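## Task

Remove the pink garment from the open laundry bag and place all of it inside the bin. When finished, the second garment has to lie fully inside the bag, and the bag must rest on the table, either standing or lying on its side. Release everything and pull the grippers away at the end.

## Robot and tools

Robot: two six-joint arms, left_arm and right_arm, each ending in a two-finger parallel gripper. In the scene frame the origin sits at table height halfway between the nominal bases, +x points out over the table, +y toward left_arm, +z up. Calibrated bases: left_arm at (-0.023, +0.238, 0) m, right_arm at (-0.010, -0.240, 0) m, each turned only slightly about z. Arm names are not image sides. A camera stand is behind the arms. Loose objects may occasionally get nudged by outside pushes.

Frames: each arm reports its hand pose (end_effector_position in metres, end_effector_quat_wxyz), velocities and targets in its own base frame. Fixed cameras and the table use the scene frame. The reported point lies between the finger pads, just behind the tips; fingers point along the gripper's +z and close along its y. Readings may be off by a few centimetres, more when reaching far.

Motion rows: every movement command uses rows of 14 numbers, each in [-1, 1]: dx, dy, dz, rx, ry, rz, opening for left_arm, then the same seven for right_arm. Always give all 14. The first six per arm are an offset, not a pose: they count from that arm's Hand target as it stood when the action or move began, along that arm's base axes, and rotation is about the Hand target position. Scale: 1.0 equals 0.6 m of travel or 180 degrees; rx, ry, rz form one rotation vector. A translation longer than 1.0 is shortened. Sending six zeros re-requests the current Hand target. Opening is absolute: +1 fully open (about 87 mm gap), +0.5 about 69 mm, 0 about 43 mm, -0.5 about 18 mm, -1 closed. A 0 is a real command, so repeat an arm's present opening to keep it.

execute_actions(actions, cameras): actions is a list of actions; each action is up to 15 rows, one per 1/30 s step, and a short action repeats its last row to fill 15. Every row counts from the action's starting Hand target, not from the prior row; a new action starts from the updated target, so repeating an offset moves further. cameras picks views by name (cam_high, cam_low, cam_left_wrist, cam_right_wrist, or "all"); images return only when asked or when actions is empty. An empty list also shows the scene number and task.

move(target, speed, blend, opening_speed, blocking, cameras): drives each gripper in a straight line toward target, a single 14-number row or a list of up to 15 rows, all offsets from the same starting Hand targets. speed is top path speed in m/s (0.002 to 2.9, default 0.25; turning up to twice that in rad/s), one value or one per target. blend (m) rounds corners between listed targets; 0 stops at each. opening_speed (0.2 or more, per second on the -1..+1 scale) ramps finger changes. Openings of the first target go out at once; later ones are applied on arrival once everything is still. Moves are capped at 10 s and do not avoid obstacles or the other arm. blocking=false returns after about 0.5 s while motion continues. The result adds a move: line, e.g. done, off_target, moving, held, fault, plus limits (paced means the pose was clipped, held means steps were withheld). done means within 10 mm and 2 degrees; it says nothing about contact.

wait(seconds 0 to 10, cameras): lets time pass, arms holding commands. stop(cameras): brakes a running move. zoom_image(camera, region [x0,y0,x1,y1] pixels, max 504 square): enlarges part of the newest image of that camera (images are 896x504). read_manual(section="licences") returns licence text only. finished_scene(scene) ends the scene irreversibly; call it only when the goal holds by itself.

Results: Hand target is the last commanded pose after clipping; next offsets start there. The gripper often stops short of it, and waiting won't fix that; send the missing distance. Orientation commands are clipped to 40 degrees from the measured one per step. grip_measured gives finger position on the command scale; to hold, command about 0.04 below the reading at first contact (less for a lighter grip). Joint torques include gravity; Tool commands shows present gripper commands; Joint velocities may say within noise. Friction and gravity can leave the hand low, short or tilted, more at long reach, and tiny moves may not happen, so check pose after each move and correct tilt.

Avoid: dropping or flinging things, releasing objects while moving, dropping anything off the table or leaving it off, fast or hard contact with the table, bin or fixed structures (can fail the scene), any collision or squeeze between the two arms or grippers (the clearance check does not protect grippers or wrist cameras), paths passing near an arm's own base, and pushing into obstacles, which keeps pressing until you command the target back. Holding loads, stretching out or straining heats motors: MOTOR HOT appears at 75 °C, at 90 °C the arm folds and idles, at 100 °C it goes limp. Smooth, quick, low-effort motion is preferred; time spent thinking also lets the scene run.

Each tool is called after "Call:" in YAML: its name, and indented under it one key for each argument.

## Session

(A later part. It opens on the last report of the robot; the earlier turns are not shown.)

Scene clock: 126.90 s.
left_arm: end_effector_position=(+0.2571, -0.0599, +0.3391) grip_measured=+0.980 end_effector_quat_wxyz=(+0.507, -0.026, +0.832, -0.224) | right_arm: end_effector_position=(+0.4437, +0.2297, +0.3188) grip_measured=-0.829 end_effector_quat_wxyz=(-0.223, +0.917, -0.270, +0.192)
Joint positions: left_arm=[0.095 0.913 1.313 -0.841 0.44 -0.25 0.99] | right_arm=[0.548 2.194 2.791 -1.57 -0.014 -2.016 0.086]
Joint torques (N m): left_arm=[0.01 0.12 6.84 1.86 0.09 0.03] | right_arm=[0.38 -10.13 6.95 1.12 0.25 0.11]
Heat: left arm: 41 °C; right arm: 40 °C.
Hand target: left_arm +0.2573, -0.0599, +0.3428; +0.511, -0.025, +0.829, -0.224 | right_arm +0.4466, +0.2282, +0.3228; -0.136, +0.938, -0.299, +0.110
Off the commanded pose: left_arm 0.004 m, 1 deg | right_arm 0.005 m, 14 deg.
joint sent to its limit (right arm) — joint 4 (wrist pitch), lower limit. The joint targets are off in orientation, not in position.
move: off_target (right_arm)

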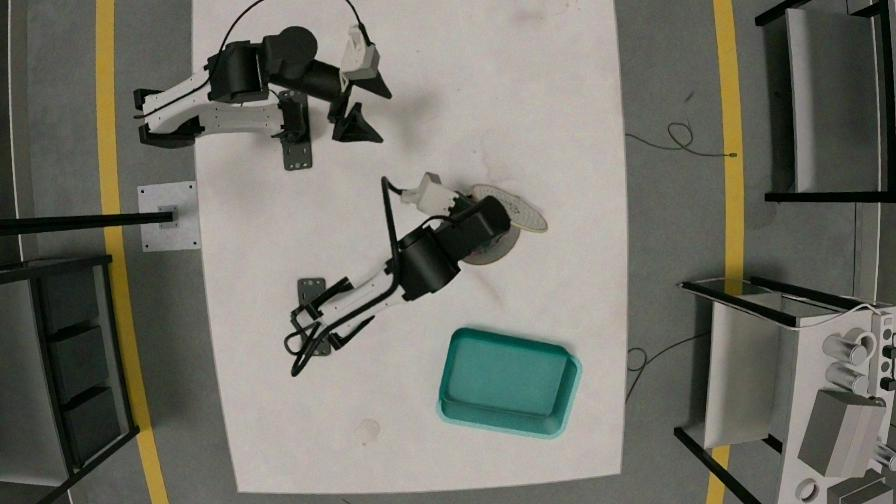

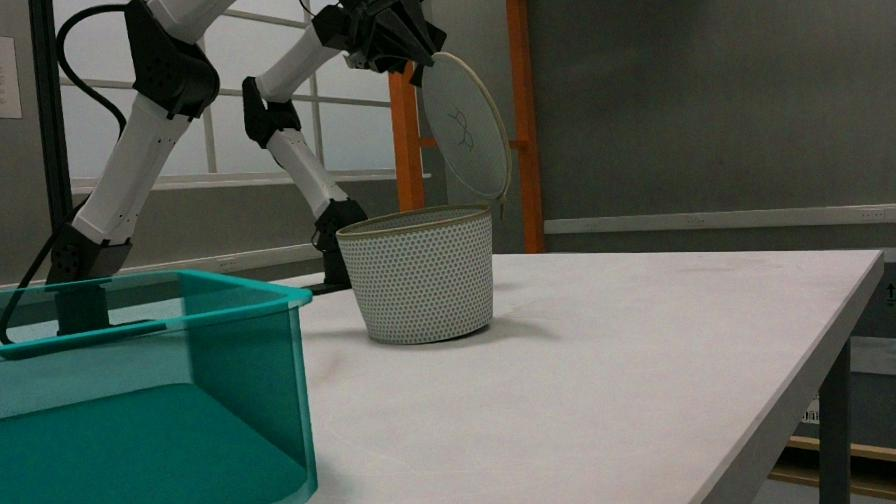

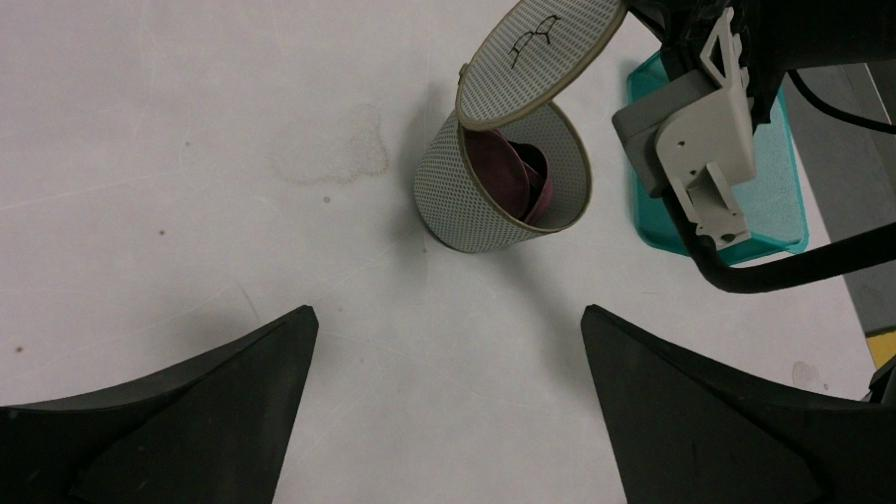

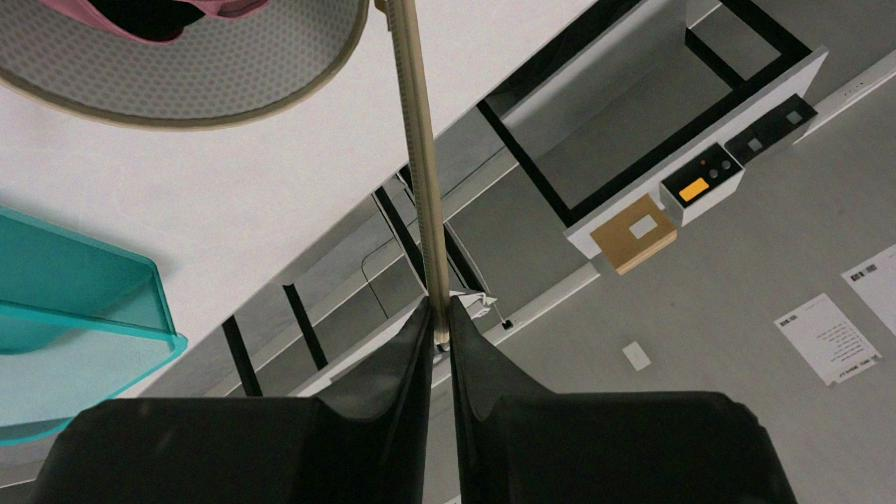

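Call:
move:
  target:
    - [0,0,-0.222,-0.364,0.063,0.018,-1,0,0,0,0,0,0,-1]
    - [0.06,-0.185,-0.222,-0.364,0.063,0.018,-1,0,0,0,0,0,0,-1]
  speed: 0.3
  cameras: ["all"]

Scene clock: 177.47 s.
left_arm: end_effector_position=(+0.2884, -0.1692, +0.1958) grip_measured=-1.000 end_effector_quat_wxyz=(+0.335, -0.344, +0.631, -0.609) | right_arm: end_effector_position=(+0.4437, +0.2296, +0.3188) grip_measured=-0.829 end_effector_quat_wxyz=(-0.223, +0.917, -0.270, +0.193)
Joint positions: left_arm=[-0.238 1.007 0.216 0.756 0.331 -1.556 0] | right_arm=[0.548 2.194 2.791 -1.57 -0.013 -2.016 0.086]
Joint torques (N m): left_arm=[-0.54 -0.68 9.21 2.04 -0.13 -0.05] | right_arm=[0.38 -10.18 6.95 1.12 0.18 0.11]
Motor temperatures (°C): left_arm=[22 28 34 41 19 21 20] | right_arm=[19 42 38 28 22 24 22]
Heat: left arm: 41 °C; right arm: 42 °C.
Hand target: left_arm +0.2933, -0.1709, +0.2095; +0.342, -0.340, +0.620, -0.619 | right_arm +0.4467, +0.2282, +0.3228; -0.136, +0.938, -0.299, +0.110
Off the commanded pose: left_arm 0.015 m, 2 deg | right_arm 0.005 m, 14 deg.
joint sent to its limit (right arm) — joint 4 (wrist pitch), lower limit. The joint targets are off in orientation, not in position.
move: off_target (left_arm, right_arm)

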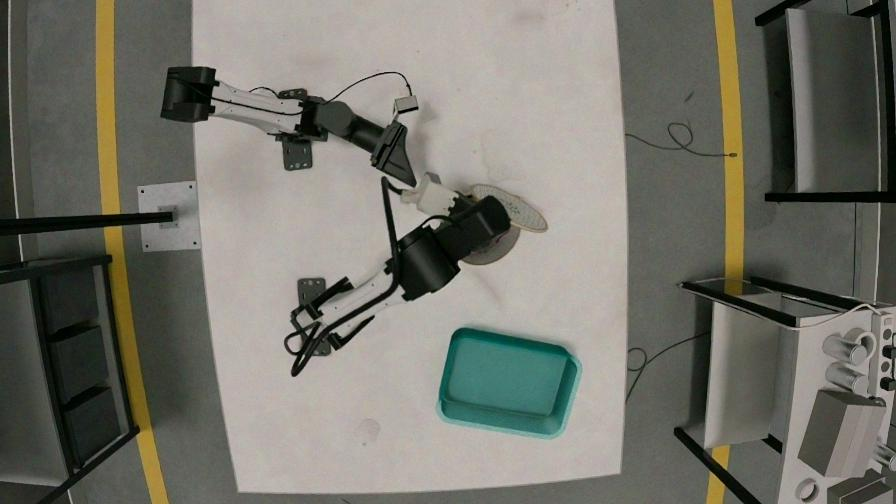

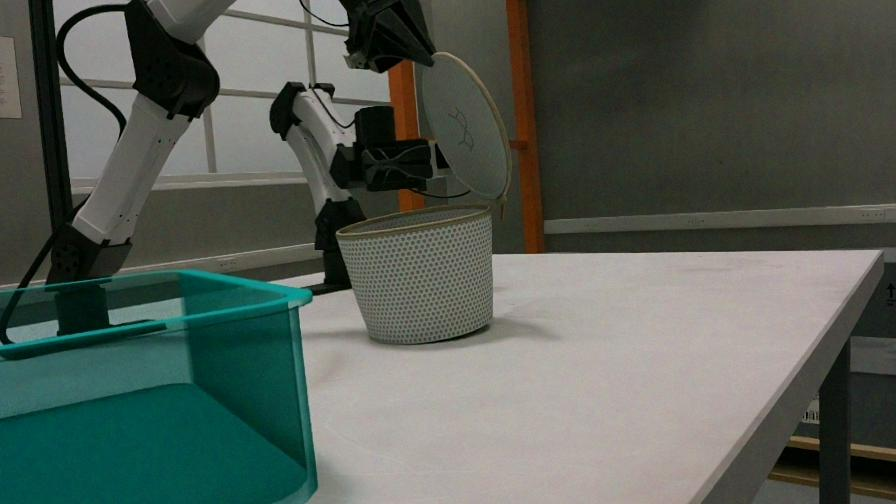

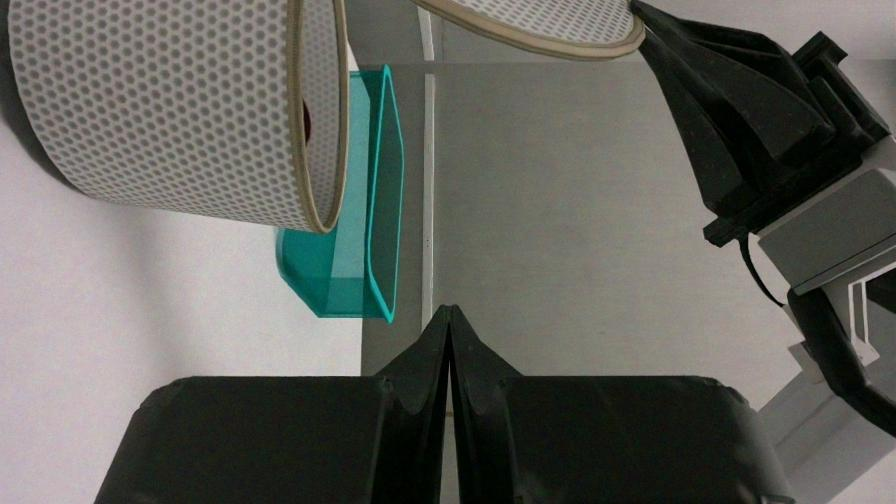

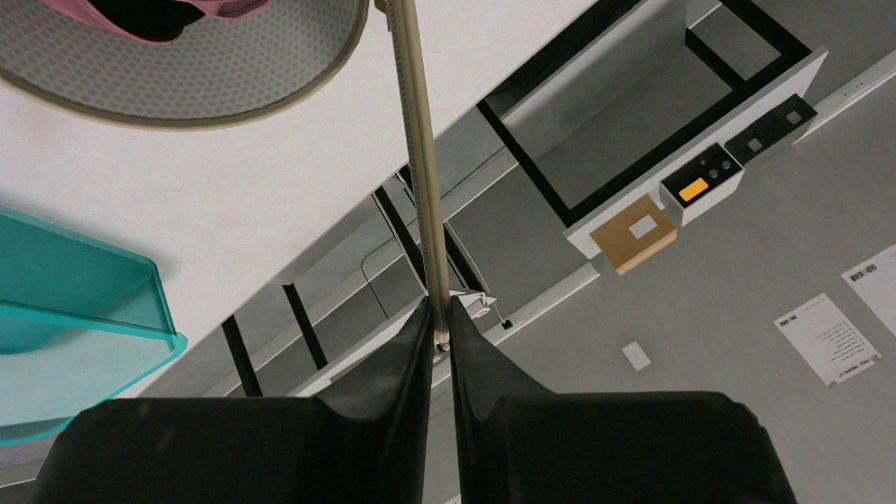

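Call:
move:
  target:
    - [0.189,-0.122,0.017,0,0,0,-1,0,0,0,0,0,0,-1]
    - [0.211,-0.087,0.017,0,0,0,-1,0,0,0,0,0,0,-1]
  speed: 0.2
  cameras: ["all"]

Scene clock: 190.77 s.
left_arm: end_effector_position=(+0.4142, -0.2231, +0.2084) grip_measured=-1.000 end_effector_quat_wxyz=(+0.338, -0.344, +0.630, -0.609) | right_arm: end_effector_position=(+0.4446, +0.2282, +0.3191) grip_measured=-0.829 end_effector_quat_wxyz=(-0.222, +0.916, -0.273, +0.195)
Joint positions: left_arm=[-0.315 1.627 0.696 0.898 0.249 -1.556 0] | right_arm=[0.547 2.194 2.791 -1.569 -0.007 -2.012 0.086]
Joint torques (N m): left_arm=[0.5 -5.15 8.75 2.03 0.06 -0.04] | right_arm=[0.46 -10.19 6.97 1.11 0.13 0.07]
Heat: left arm: 43 °C; right arm: 43 °C.
Hand target: left_arm +0.4199, -0.2231, +0.2197; +0.342, -0.340, +0.620, -0.619 | right_arm +0.4466, +0.2283, +0.3228; -0.136, +0.938, -0.299, +0.110
Off the commanded pose: left_arm 0.013 m, 2 deg | right_arm 0.004 m, 14 deg.
joint sent to its limit (right arm) — joint 4 (wrist pitch), lower limit. The joint targets are off in orientation, not in position.
move: off_target (left_arm, right_arm)

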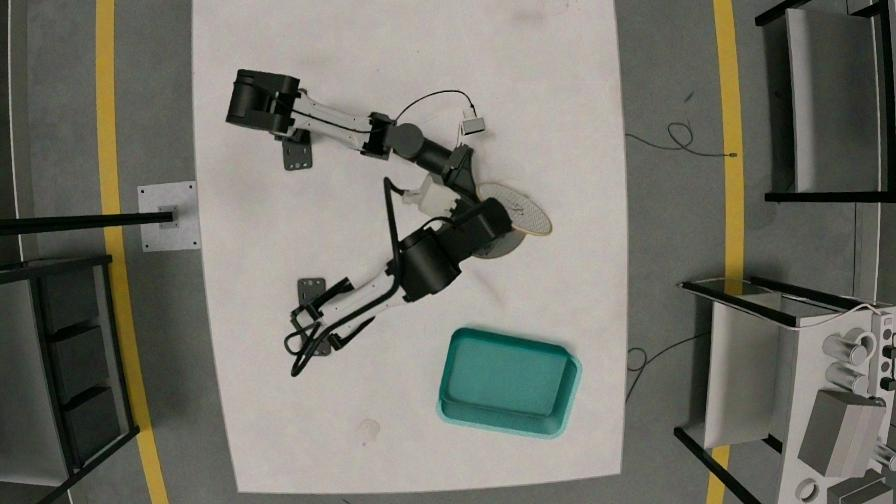

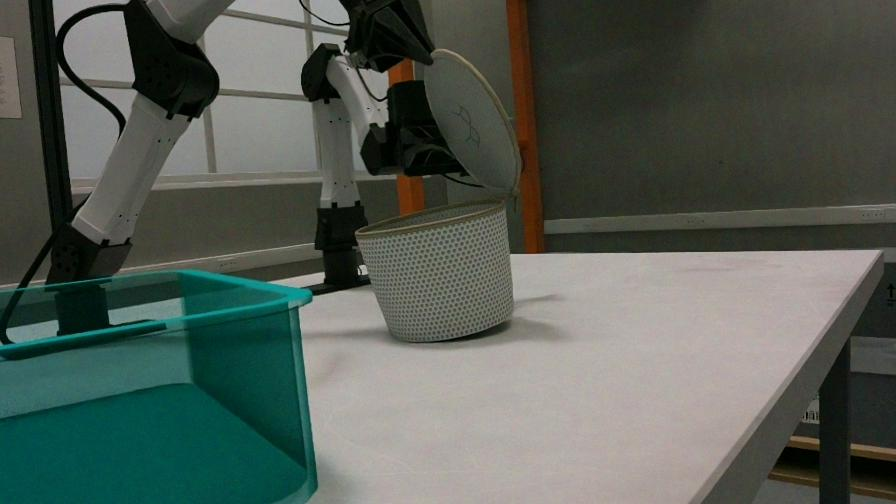

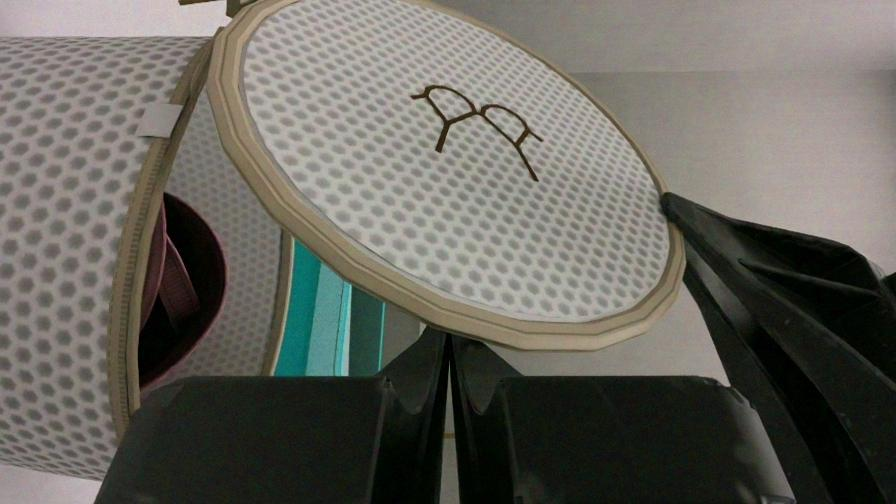

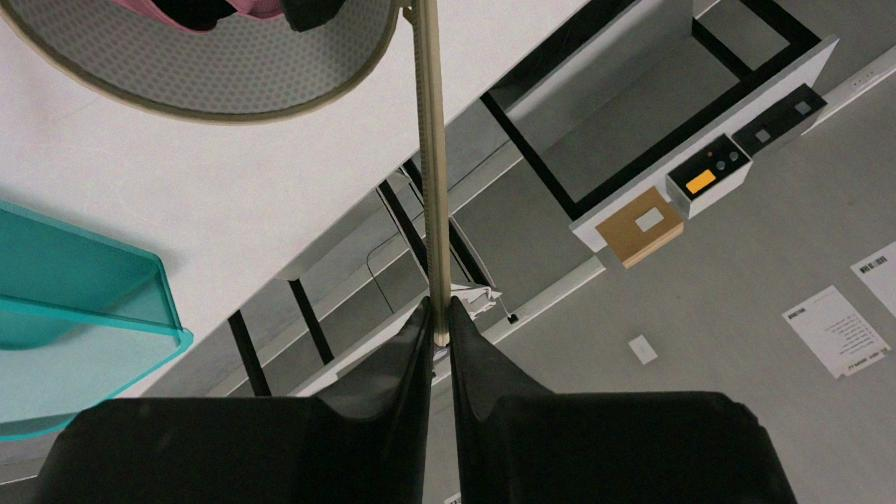

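Call:
move:
  target:
    - [0,0,0,0,0,0,-1,0,0,0,0,0,0,-0.3]
    - [0,0,0,0,0,0,-1,-0.083,-0.067,0.117,0,0,0,-0.3]
    - [0,0,0,0,0,0,-1,-0.167,-0.333,0.117,0,0,0,-0.3]
    - [0.09,0.14,0.0,0,0,0,-1,-0.167,-0.333,0.117,0,0,0,-0.3]
  speed: 0.2
  cameras: ["all"]

Scene clock: 200.00 s.
left_arm: end_effector_position=(+0.4703, -0.1384, +0.2164) grip_measured=-1.000 end_effector_quat_wxyz=(+0.348, -0.340, +0.621, -0.615) | right_arm: end_effector_position=(+0.3504, +0.0326, +0.3902) grip_measured=-0.300 end_effector_quat_wxyz=(-0.202, +0.856, -0.401, +0.256)
Joint positions: left_arm=[-0.031 1.762 0.86 0.898 0.524 -1.556 0] | right_arm=[0.181 1.585 2.247 -1.569 -0.031 -2.074 0.35]
Joint torques (N m): left_arm=[0.14 -6.16 8.59 1.76 0.1 -0.05] | right_arm=[0.09 -6.67 4.04 1.19 0.14 -0.08]
Heat: left arm: 43 °C; right arm: 43 °C.
Hand target: left_arm +0.4738, -0.1392, +0.2198; +0.342, -0.340, +0.620, -0.619 | right_arm +0.3464, +0.0284, +0.3931; -0.136, +0.938, -0.299, +0.111
Off the commanded pose: left_arm 0.005 m, 1 deg | right_arm 0.006 m, 24 deg.
joint sent to its limit (right arm) — joint 4 (wrist pitch), lower limit; joint 6 (wrist roll), lower limit. The joint targets are off in orientation, not in position.
move: off_target (right_arm)

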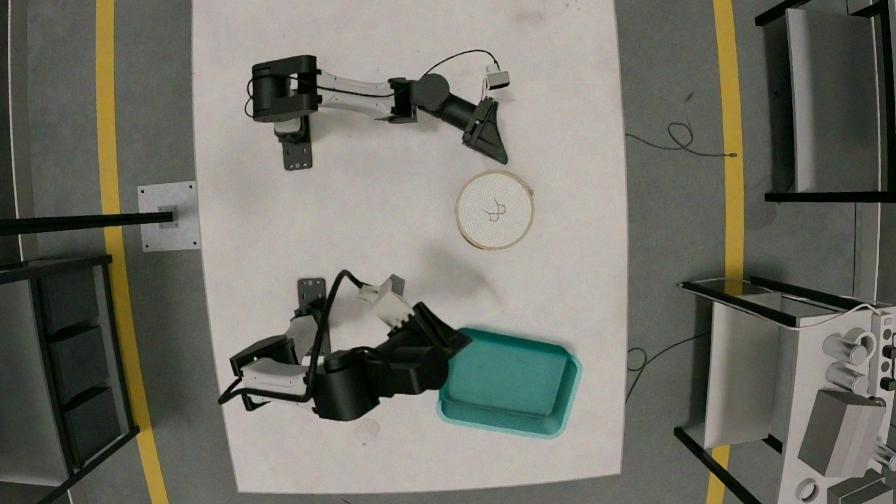

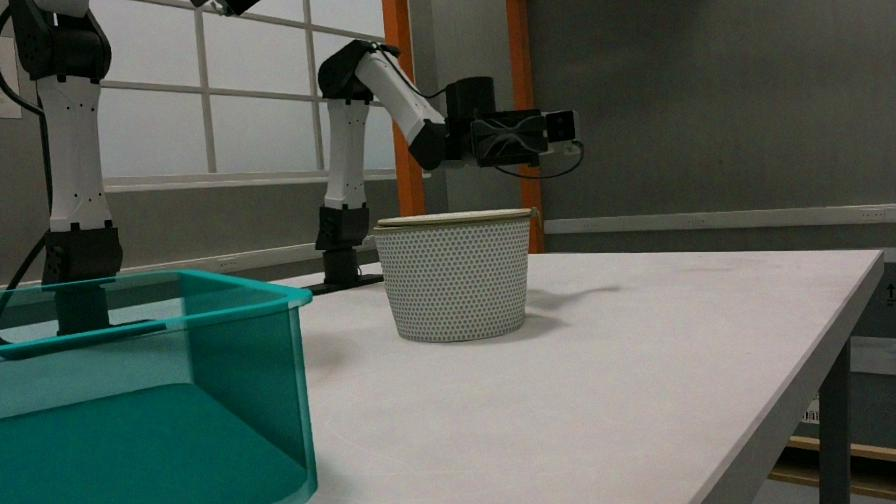

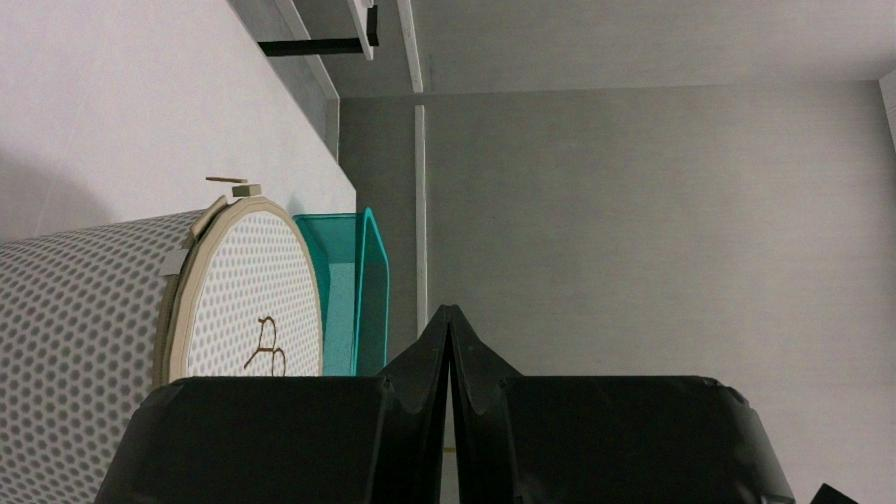

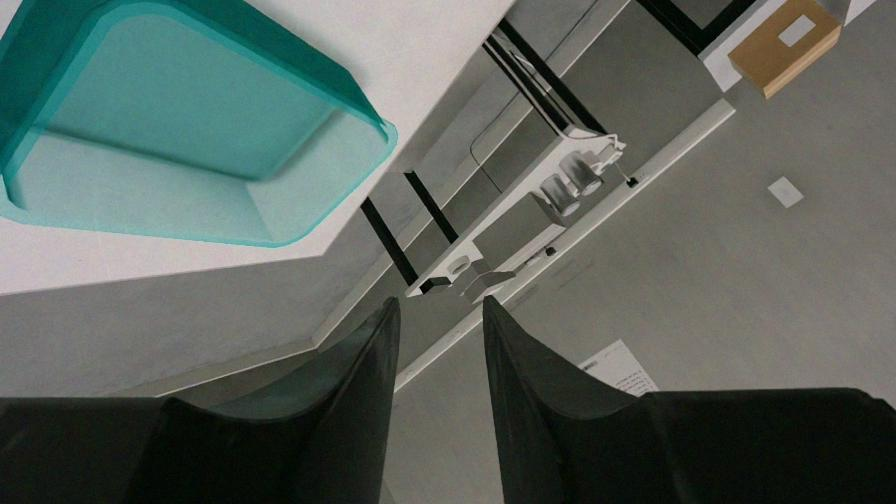

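Call:
move:
  target:
    - [-0.206,0.13,0.217,0,0,0,-1,-0.077,0.186,-0.188,0.536,0.072,-0.424,-0.3]
    - [-0.206,0.13,0.217,0,0,0,-1,0.003,0.281,-0.397,-0.534,-0.427,0.562,-0.3]
  speed: 0.5
  cameras: ["all"]

Call:
zoom_image:
  camera: "cam_low"
  region: [300, 180, 560, 300]

Call:
zoom_image:
  camera: "cam_right_wrist"
  region: [250, 100, 650, 400]

Scene clock: 235.43 s.
left_arm: end_effector_position=(+0.3533, -0.0612, +0.3381) grip_measured=-1.000 end_effector_quat_wxyz=(+0.338, -0.347, +0.622, -0.615) | right_arm: end_effector_position=(+0.3484, +0.1974, +0.1600) grip_measured=-0.300 end_effector_quat_wxyz=(+0.323, +0.375, +0.664, +0.560)
Joint positions: left_arm=[0.288 1.143 0.857 0.264 0.848 -1.561 0] | right_arm=[0.322 1.4 0.409 0.823 -0.208 1.526 0.35]
Joint torques (N m): left_arm=[0.49 -3.59 9.59 1.61 0.09 0] | right_arm=[0.72 -3.73 5.04 1.91 0.23 0.07]
Motor temperatures (°C): left_arm=[21 32 35 42 19 20 20] | right_arm=[19 36 36 29 21 23 21]
Heat: left arm: 42 °C; right arm: 36 °C.
Hand target: left_arm +0.3502, -0.0612, +0.3500; +0.342, -0.340, +0.620, -0.619 | right_arm +0.3481, +0.1970, +0.1549; +0.322, +0.383, +0.662, +0.558
Off the commanded pose: left_arm 0.012 m, 1 deg | right_arm 0.005 m, 1 deg.
move: off_target (left_arm)

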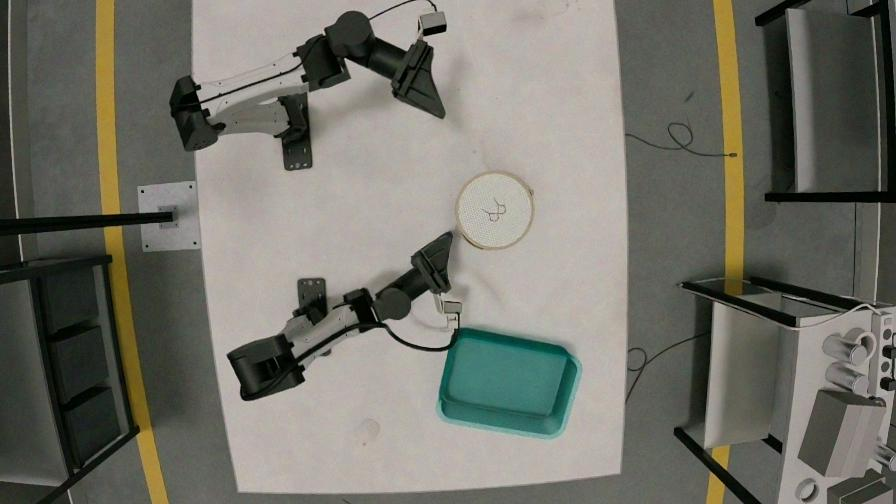

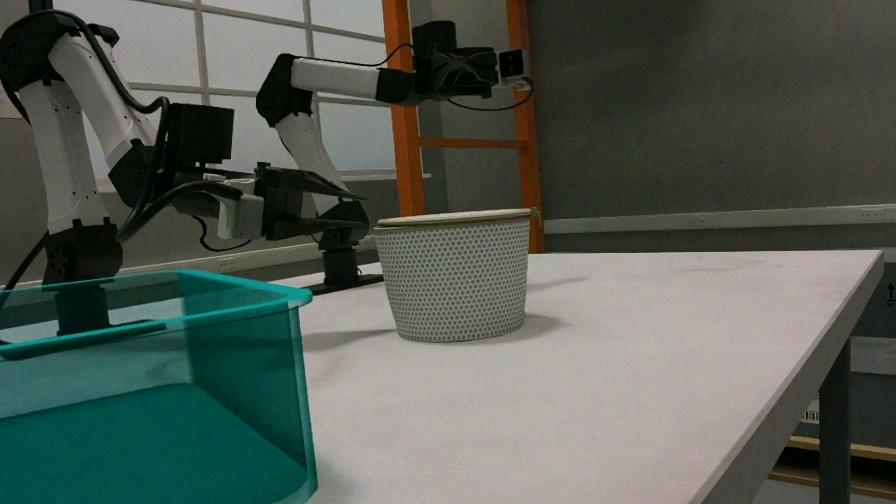

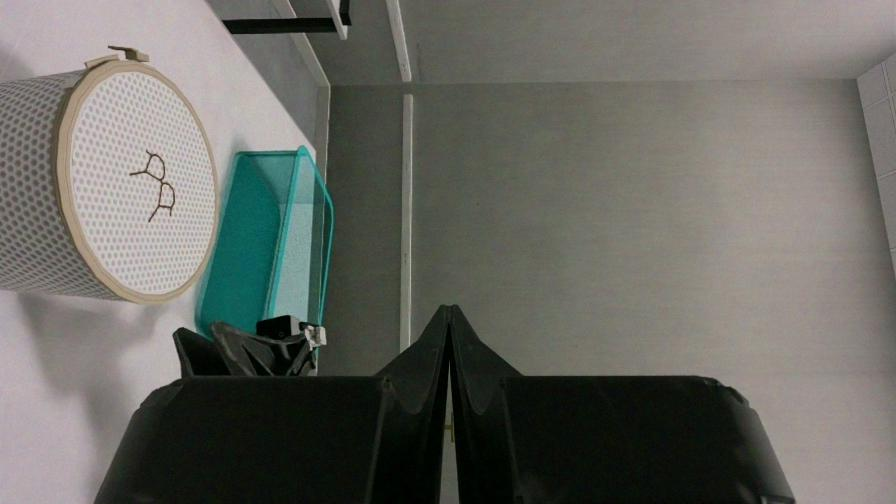

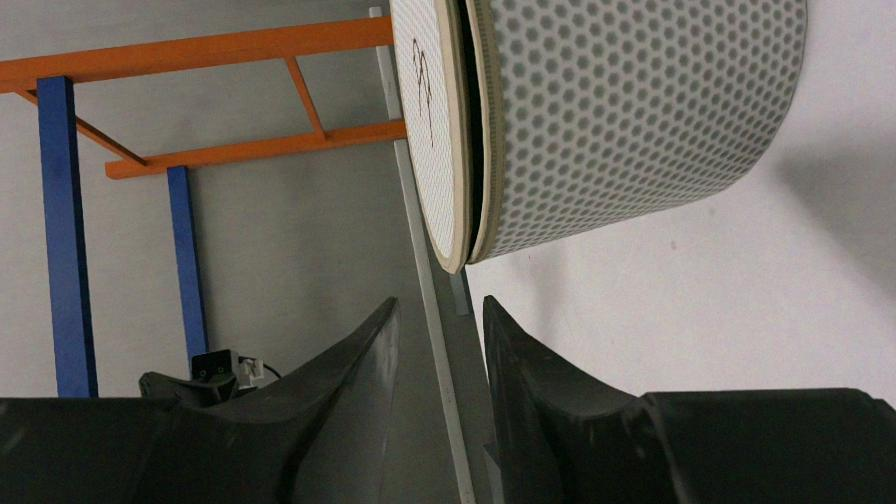

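Scaled by 1.938 from the camera's 896x504 image, which has a finer 1280x720 frame.

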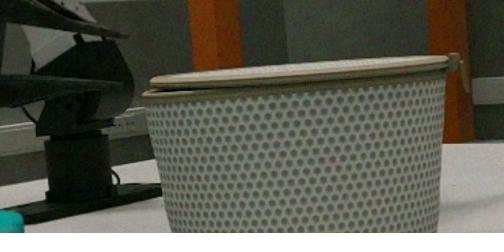

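Scaled by 1.260 from the camera's 896x504 image, which has a finer 1280x720 frame.

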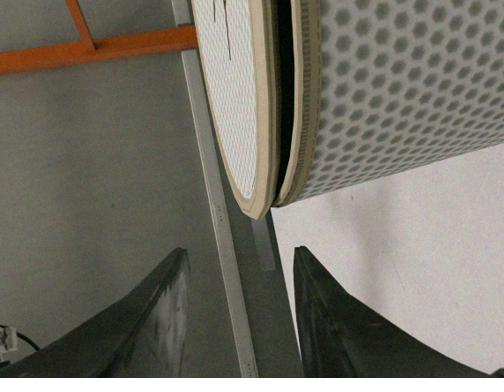

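Call:
move:
  target:
    - [0,0,0,0,0,0,-1,0.008,-0.015,-0.012,0,0,0,-0.3]
    - [0,0,0,0,0,0,-1,0.083,0.027,-0.012,0,0,0,-0.3]
  speed: 0.12
  cameras: ["all"]

Call:
zoom_image:
  camera: "cam_low"
  region: [300, 180, 560, 300]

Call:
zoom_image:
  camera: "cam_right_wrist"
  region: [250, 100, 650, 400]

Scene clock: 247.23 s.
left_arm: end_effector_position=(+0.3533, -0.0612, +0.3381) grip_measured=-1.000 end_effector_quat_wxyz=(+0.338, -0.347, +0.622, -0.615) | right_arm: end_effector_position=(+0.3908, +0.2112, +0.1411) grip_measured=-0.300 end_effector_quat_wxyz=(+0.315, +0.381, +0.671, +0.552)
Joint positions: left_arm=[0.288 1.143 0.857 0.264 0.848 -1.561 0] | right_arm=[0.32 1.635 0.556 0.881 -0.212 1.527 0.35]
Joint torques (N m): left_arm=[0.49 -3.59 9.61 1.62 0.09 0] | right_arm=[0.5 -5.45 7.47 1.92 0.2 0.02]
Heat: left arm: 42 °C; right arm: 36 °C.
Hand target: left_arm +0.3502, -0.0612, +0.3500; +0.342, -0.340, +0.620, -0.619 | right_arm +0.3979, +0.2133, +0.1476; +0.322, +0.383, +0.662, +0.558
Off the commanded pose: left_arm 0.012 m, 1 deg | right_arm 0.010 m, 1 deg.
move: off_target (left_arm)

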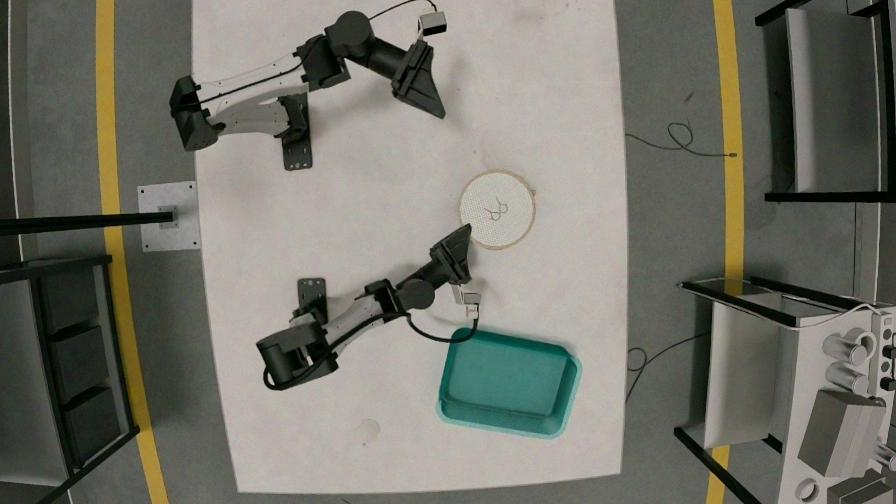

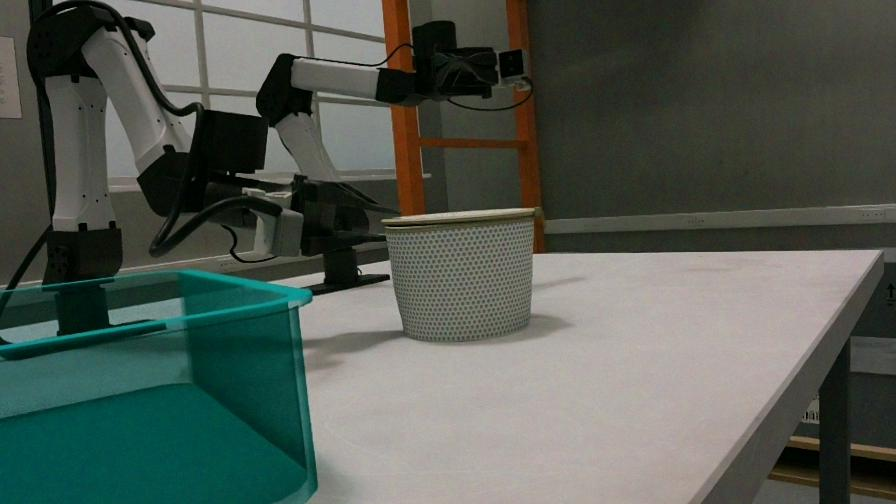

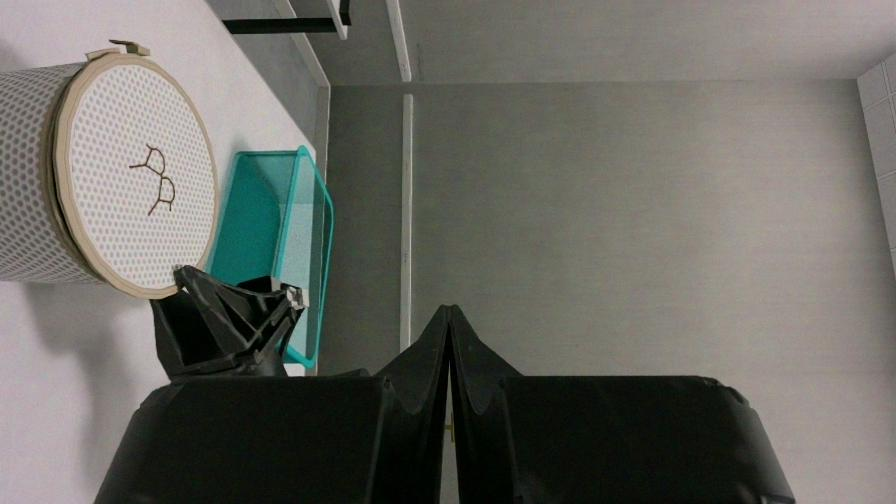

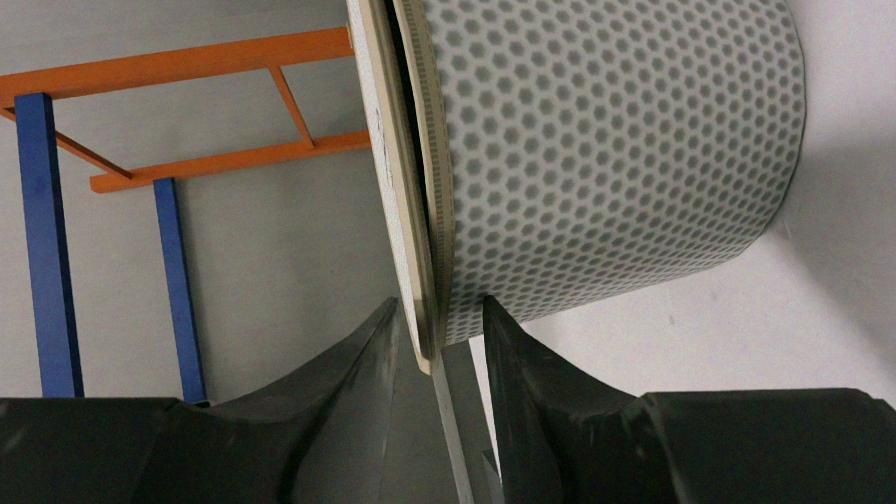

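Scaled by 1.938 from the camera's 896x504 image, which has a finer 1280x720 frame.

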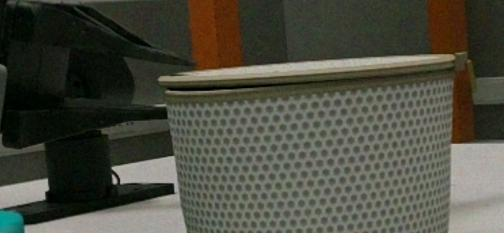

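Scaled by 1.260 from the camera's 896x504 image, which has a finer 1280x720 frame.

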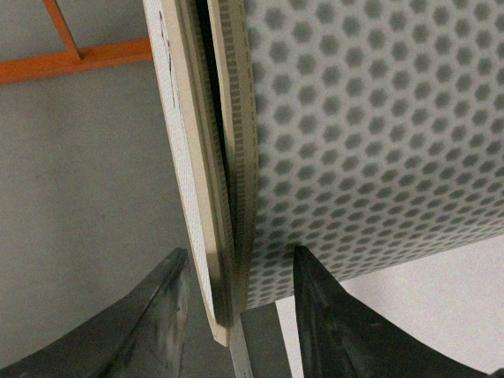

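Call:
move:
  target:
    - [0,0,0,0,0,0,-1,-0.05,-0.03,0.0,0,0,0,-0.3]
    - [0,0,0,0,0,0,-1,-0.035,-0.069,0.02,0,0,0.083,-0.3]
  speed: 0.15
  cameras: ["cam_low","cam_right_wrist"]

Call:
zoom_image:
  camera: "cam_right_wrist"
  region: [250, 100, 650, 400]

Scene clock: 256.97 s.
left_arm: end_effector_position=(+0.3533, -0.0612, +0.3381) grip_measured=-1.000 end_effector_quat_wxyz=(+0.338, -0.347, +0.622, -0.615) | right_arm: end_effector_position=(+0.3737, +0.1710, +0.1589) grip_measured=-0.300 end_effector_quat_wxyz=(+0.251, +0.299, +0.703, +0.595)
Joint positions: left_arm=[0.288 1.143 0.857 0.264 0.848 -1.561 0] | right_arm=[0.074 1.585 0.587 0.781 -0.684 1.435 0.35]
Joint torques (N m): left_arm=[0.5 -3.58 9.62 1.62 0.1 -0.01] | right_arm=[0.09 -5.22 7.92 1.54 -0.15 -0.16]
Heat: left arm: 42 °C; right arm: 37 °C.
Hand target: left_arm +0.3502, -0.0612, +0.3500; +0.342, -0.340, +0.620, -0.619 | right_arm +0.3769, +0.1717, +0.1596; +0.246, +0.294, +0.707, +0.595
Off the commanded pose: left_arm 0.012 m, 1 deg | right_arm 0.003 m, 1 deg.
move: off_target (left_arm)
Images, in order (width x height): cam_low 896x504, cam_right_wrist 896x504.

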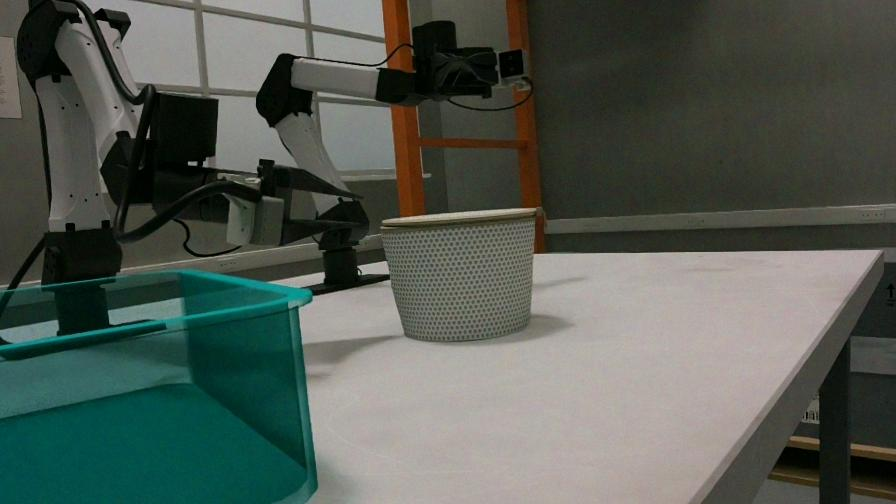

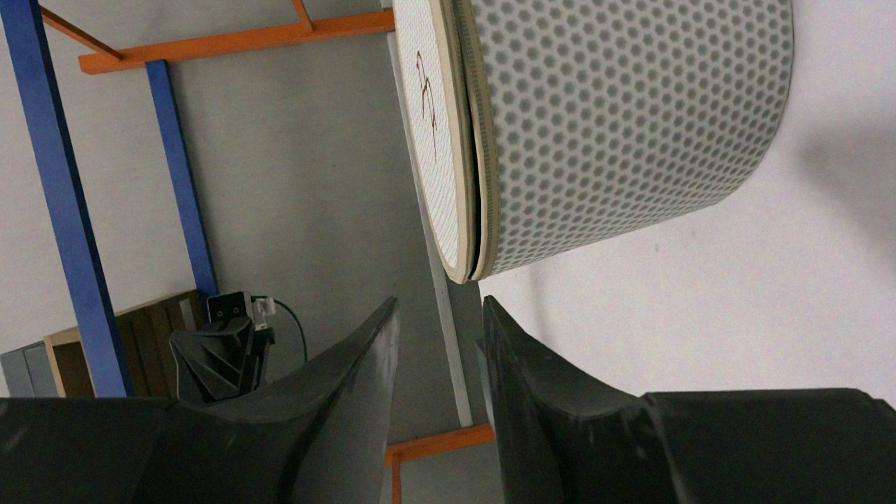

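Scaled by 1.260 from the camera's 896x504 image, which has a finer 1280x720 frame.

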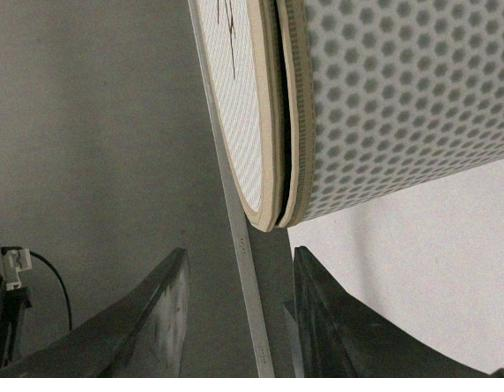

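Call:
move:
  target: [0,0,0,0,0,0,-1,0.05,0.05,0.003,0,0,0,-0.3]
  speed: 0.12
  cameras: ["cam_low","cam_right_wrist"]

Call:
zoom_image:
  camera: "cam_right_wrist"
  region: [300, 150, 600, 400]

Call:
zoom_image:
  camera: "cam_low"
  region: [320, 180, 460, 260]

Scene clock: 262.70 s.
left_arm: end_effector_position=(+0.3533, -0.0612, +0.3381) grip_measured=-1.000 end_effector_quat_wxyz=(+0.338, -0.347, +0.622, -0.615) | right_arm: end_effector_position=(+0.3998, +0.2012, +0.1620) grip_measured=-0.300 end_effector_quat_wxyz=(+0.248, +0.283, +0.708, +0.598)
Joint positions: left_arm=[0.288 1.143 0.857 0.264 0.848 -1.561 0] | right_arm=[0.155 1.697 0.719 0.777 -0.632 1.438 0.35]
Joint torques (N m): left_arm=[0.47 -3.58 9.59 1.62 0.1 -0.01] | right_arm=[0.72 -6.27 7.95 1.57 0.15 0.03]
Heat: left arm: 42 °C; right arm: 37 °C.
Hand target: left_arm +0.3502, -0.0612, +0.3500; +0.342, -0.340, +0.620, -0.619 | right_arm +0.4068, +0.2019, +0.1614; +0.246, +0.294, +0.707, +0.595
Off the commanded pose: left_arm 0.012 m, 1 deg | right_arm 0.007 m, 1 deg.
move: off_target (left_arm)
Images, in order (width x height): cam_low 896x504, cam_right_wrist 896x504.

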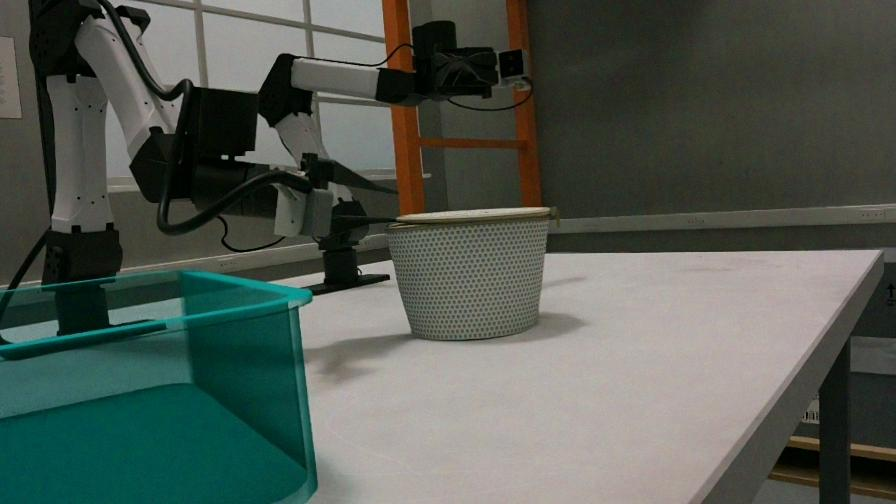

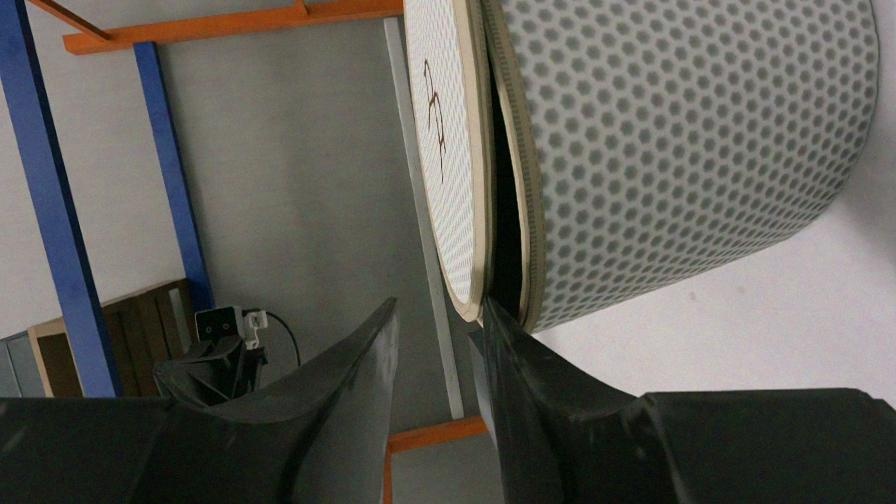

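Scaled by 1.680 from the camera's 896x504 image, which has a finer 1280x720 frame.

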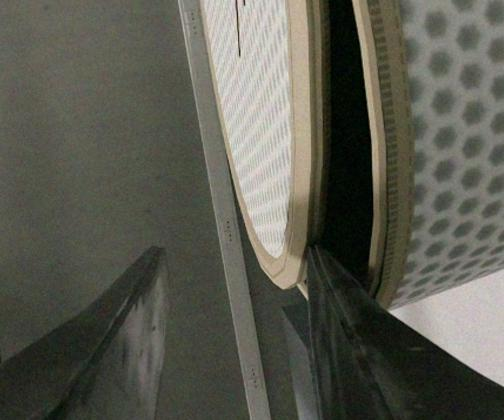

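Scaled by 3.600 from the camera's 896x504 image, which has a finer 1280x720 frame.

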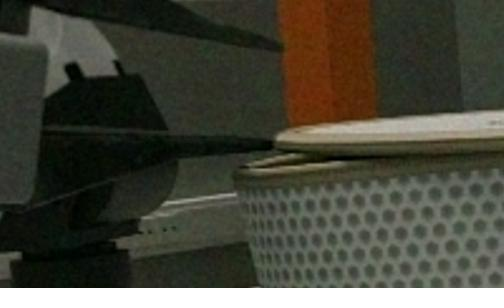

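Call:
move:
  target:
    - [0,0,0,0,0,0,-1,-0.005,-0.003,-0.01,0,0,0,-0.3]
    - [0,0,0,0,0,0,-1,0.022,0.028,-0.01,0,0,0,-0.3]
  speed: 0.1
  cameras: ["cam_low","cam_right_wrist"]

Call:
zoom_image:
  camera: "cam_right_wrist"
  region: [300, 150, 600, 400]

Scene clock: 268.07 s.
left_arm: end_effector_position=(+0.3533, -0.0612, +0.3381) grip_measured=-1.000 end_effector_quat_wxyz=(+0.338, -0.347, +0.622, -0.615) | right_arm: end_effector_position=(+0.4134, +0.2179, +0.1568) grip_measured=-0.300 end_effector_quat_wxyz=(+0.245, +0.285, +0.709, +0.597)
Joint positions: left_arm=[0.288 1.143 0.857 0.264 0.848 -1.561 0] | right_arm=[0.199 1.766 0.78 0.784 -0.59 1.45 0.35]
Joint torques (N m): left_arm=[0.47 -3.58 9.61 1.62 0.09 0] | right_arm=[0.49 -6.64 7.54 1.69 0.2 0.01]
Heat: left arm: 42 °C; right arm: 38 °C.
Hand target: left_arm +0.3502, -0.0612, +0.3500; +0.342, -0.340, +0.620, -0.619 | right_arm +0.4201, +0.2186, +0.1554; +0.246, +0.294, +0.707, +0.595
Off the commanded pose: left_arm 0.012 m, 1 deg | right_arm 0.007 m, 1 deg.
move: off_target (left_arm)
Images, in order (width x height): cam_low 896x504, cam_right_wrist 896x504.

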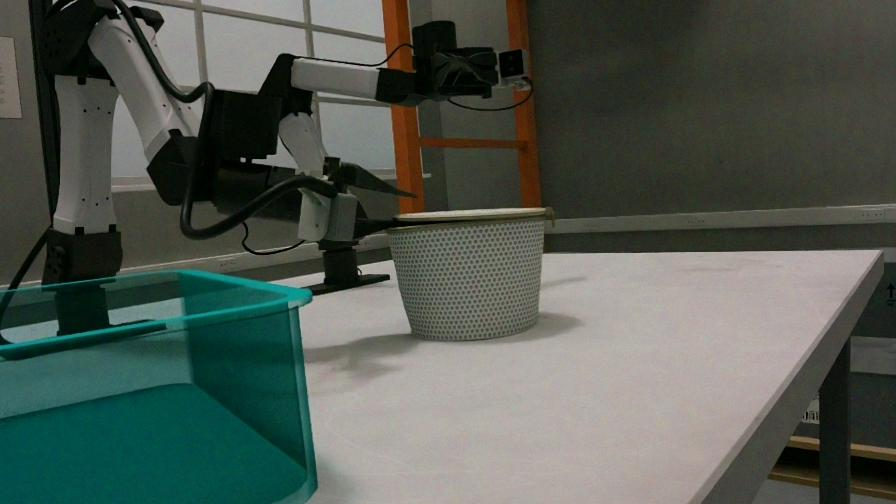

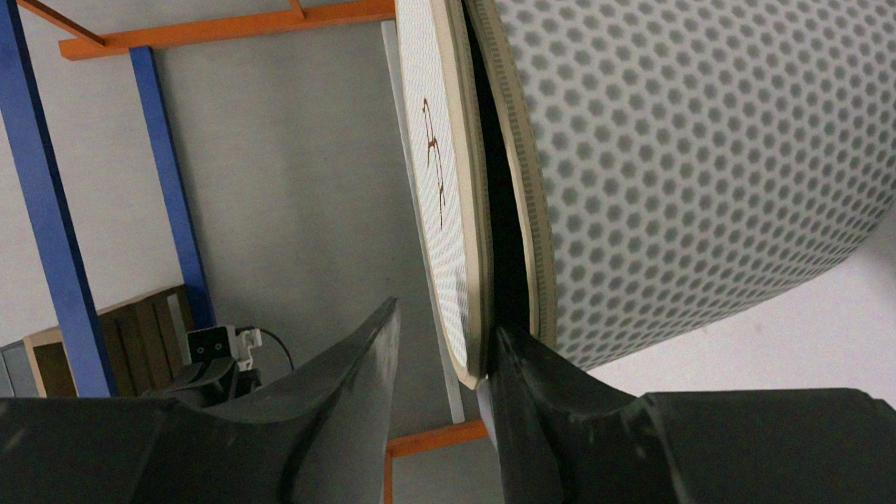

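Scaled by 1.680 from the camera's 896x504 image, which has a finer 1280x720 frame.

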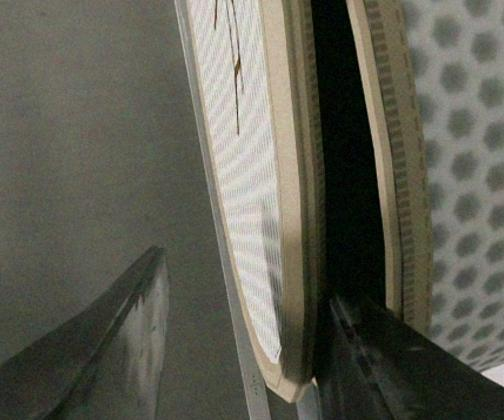

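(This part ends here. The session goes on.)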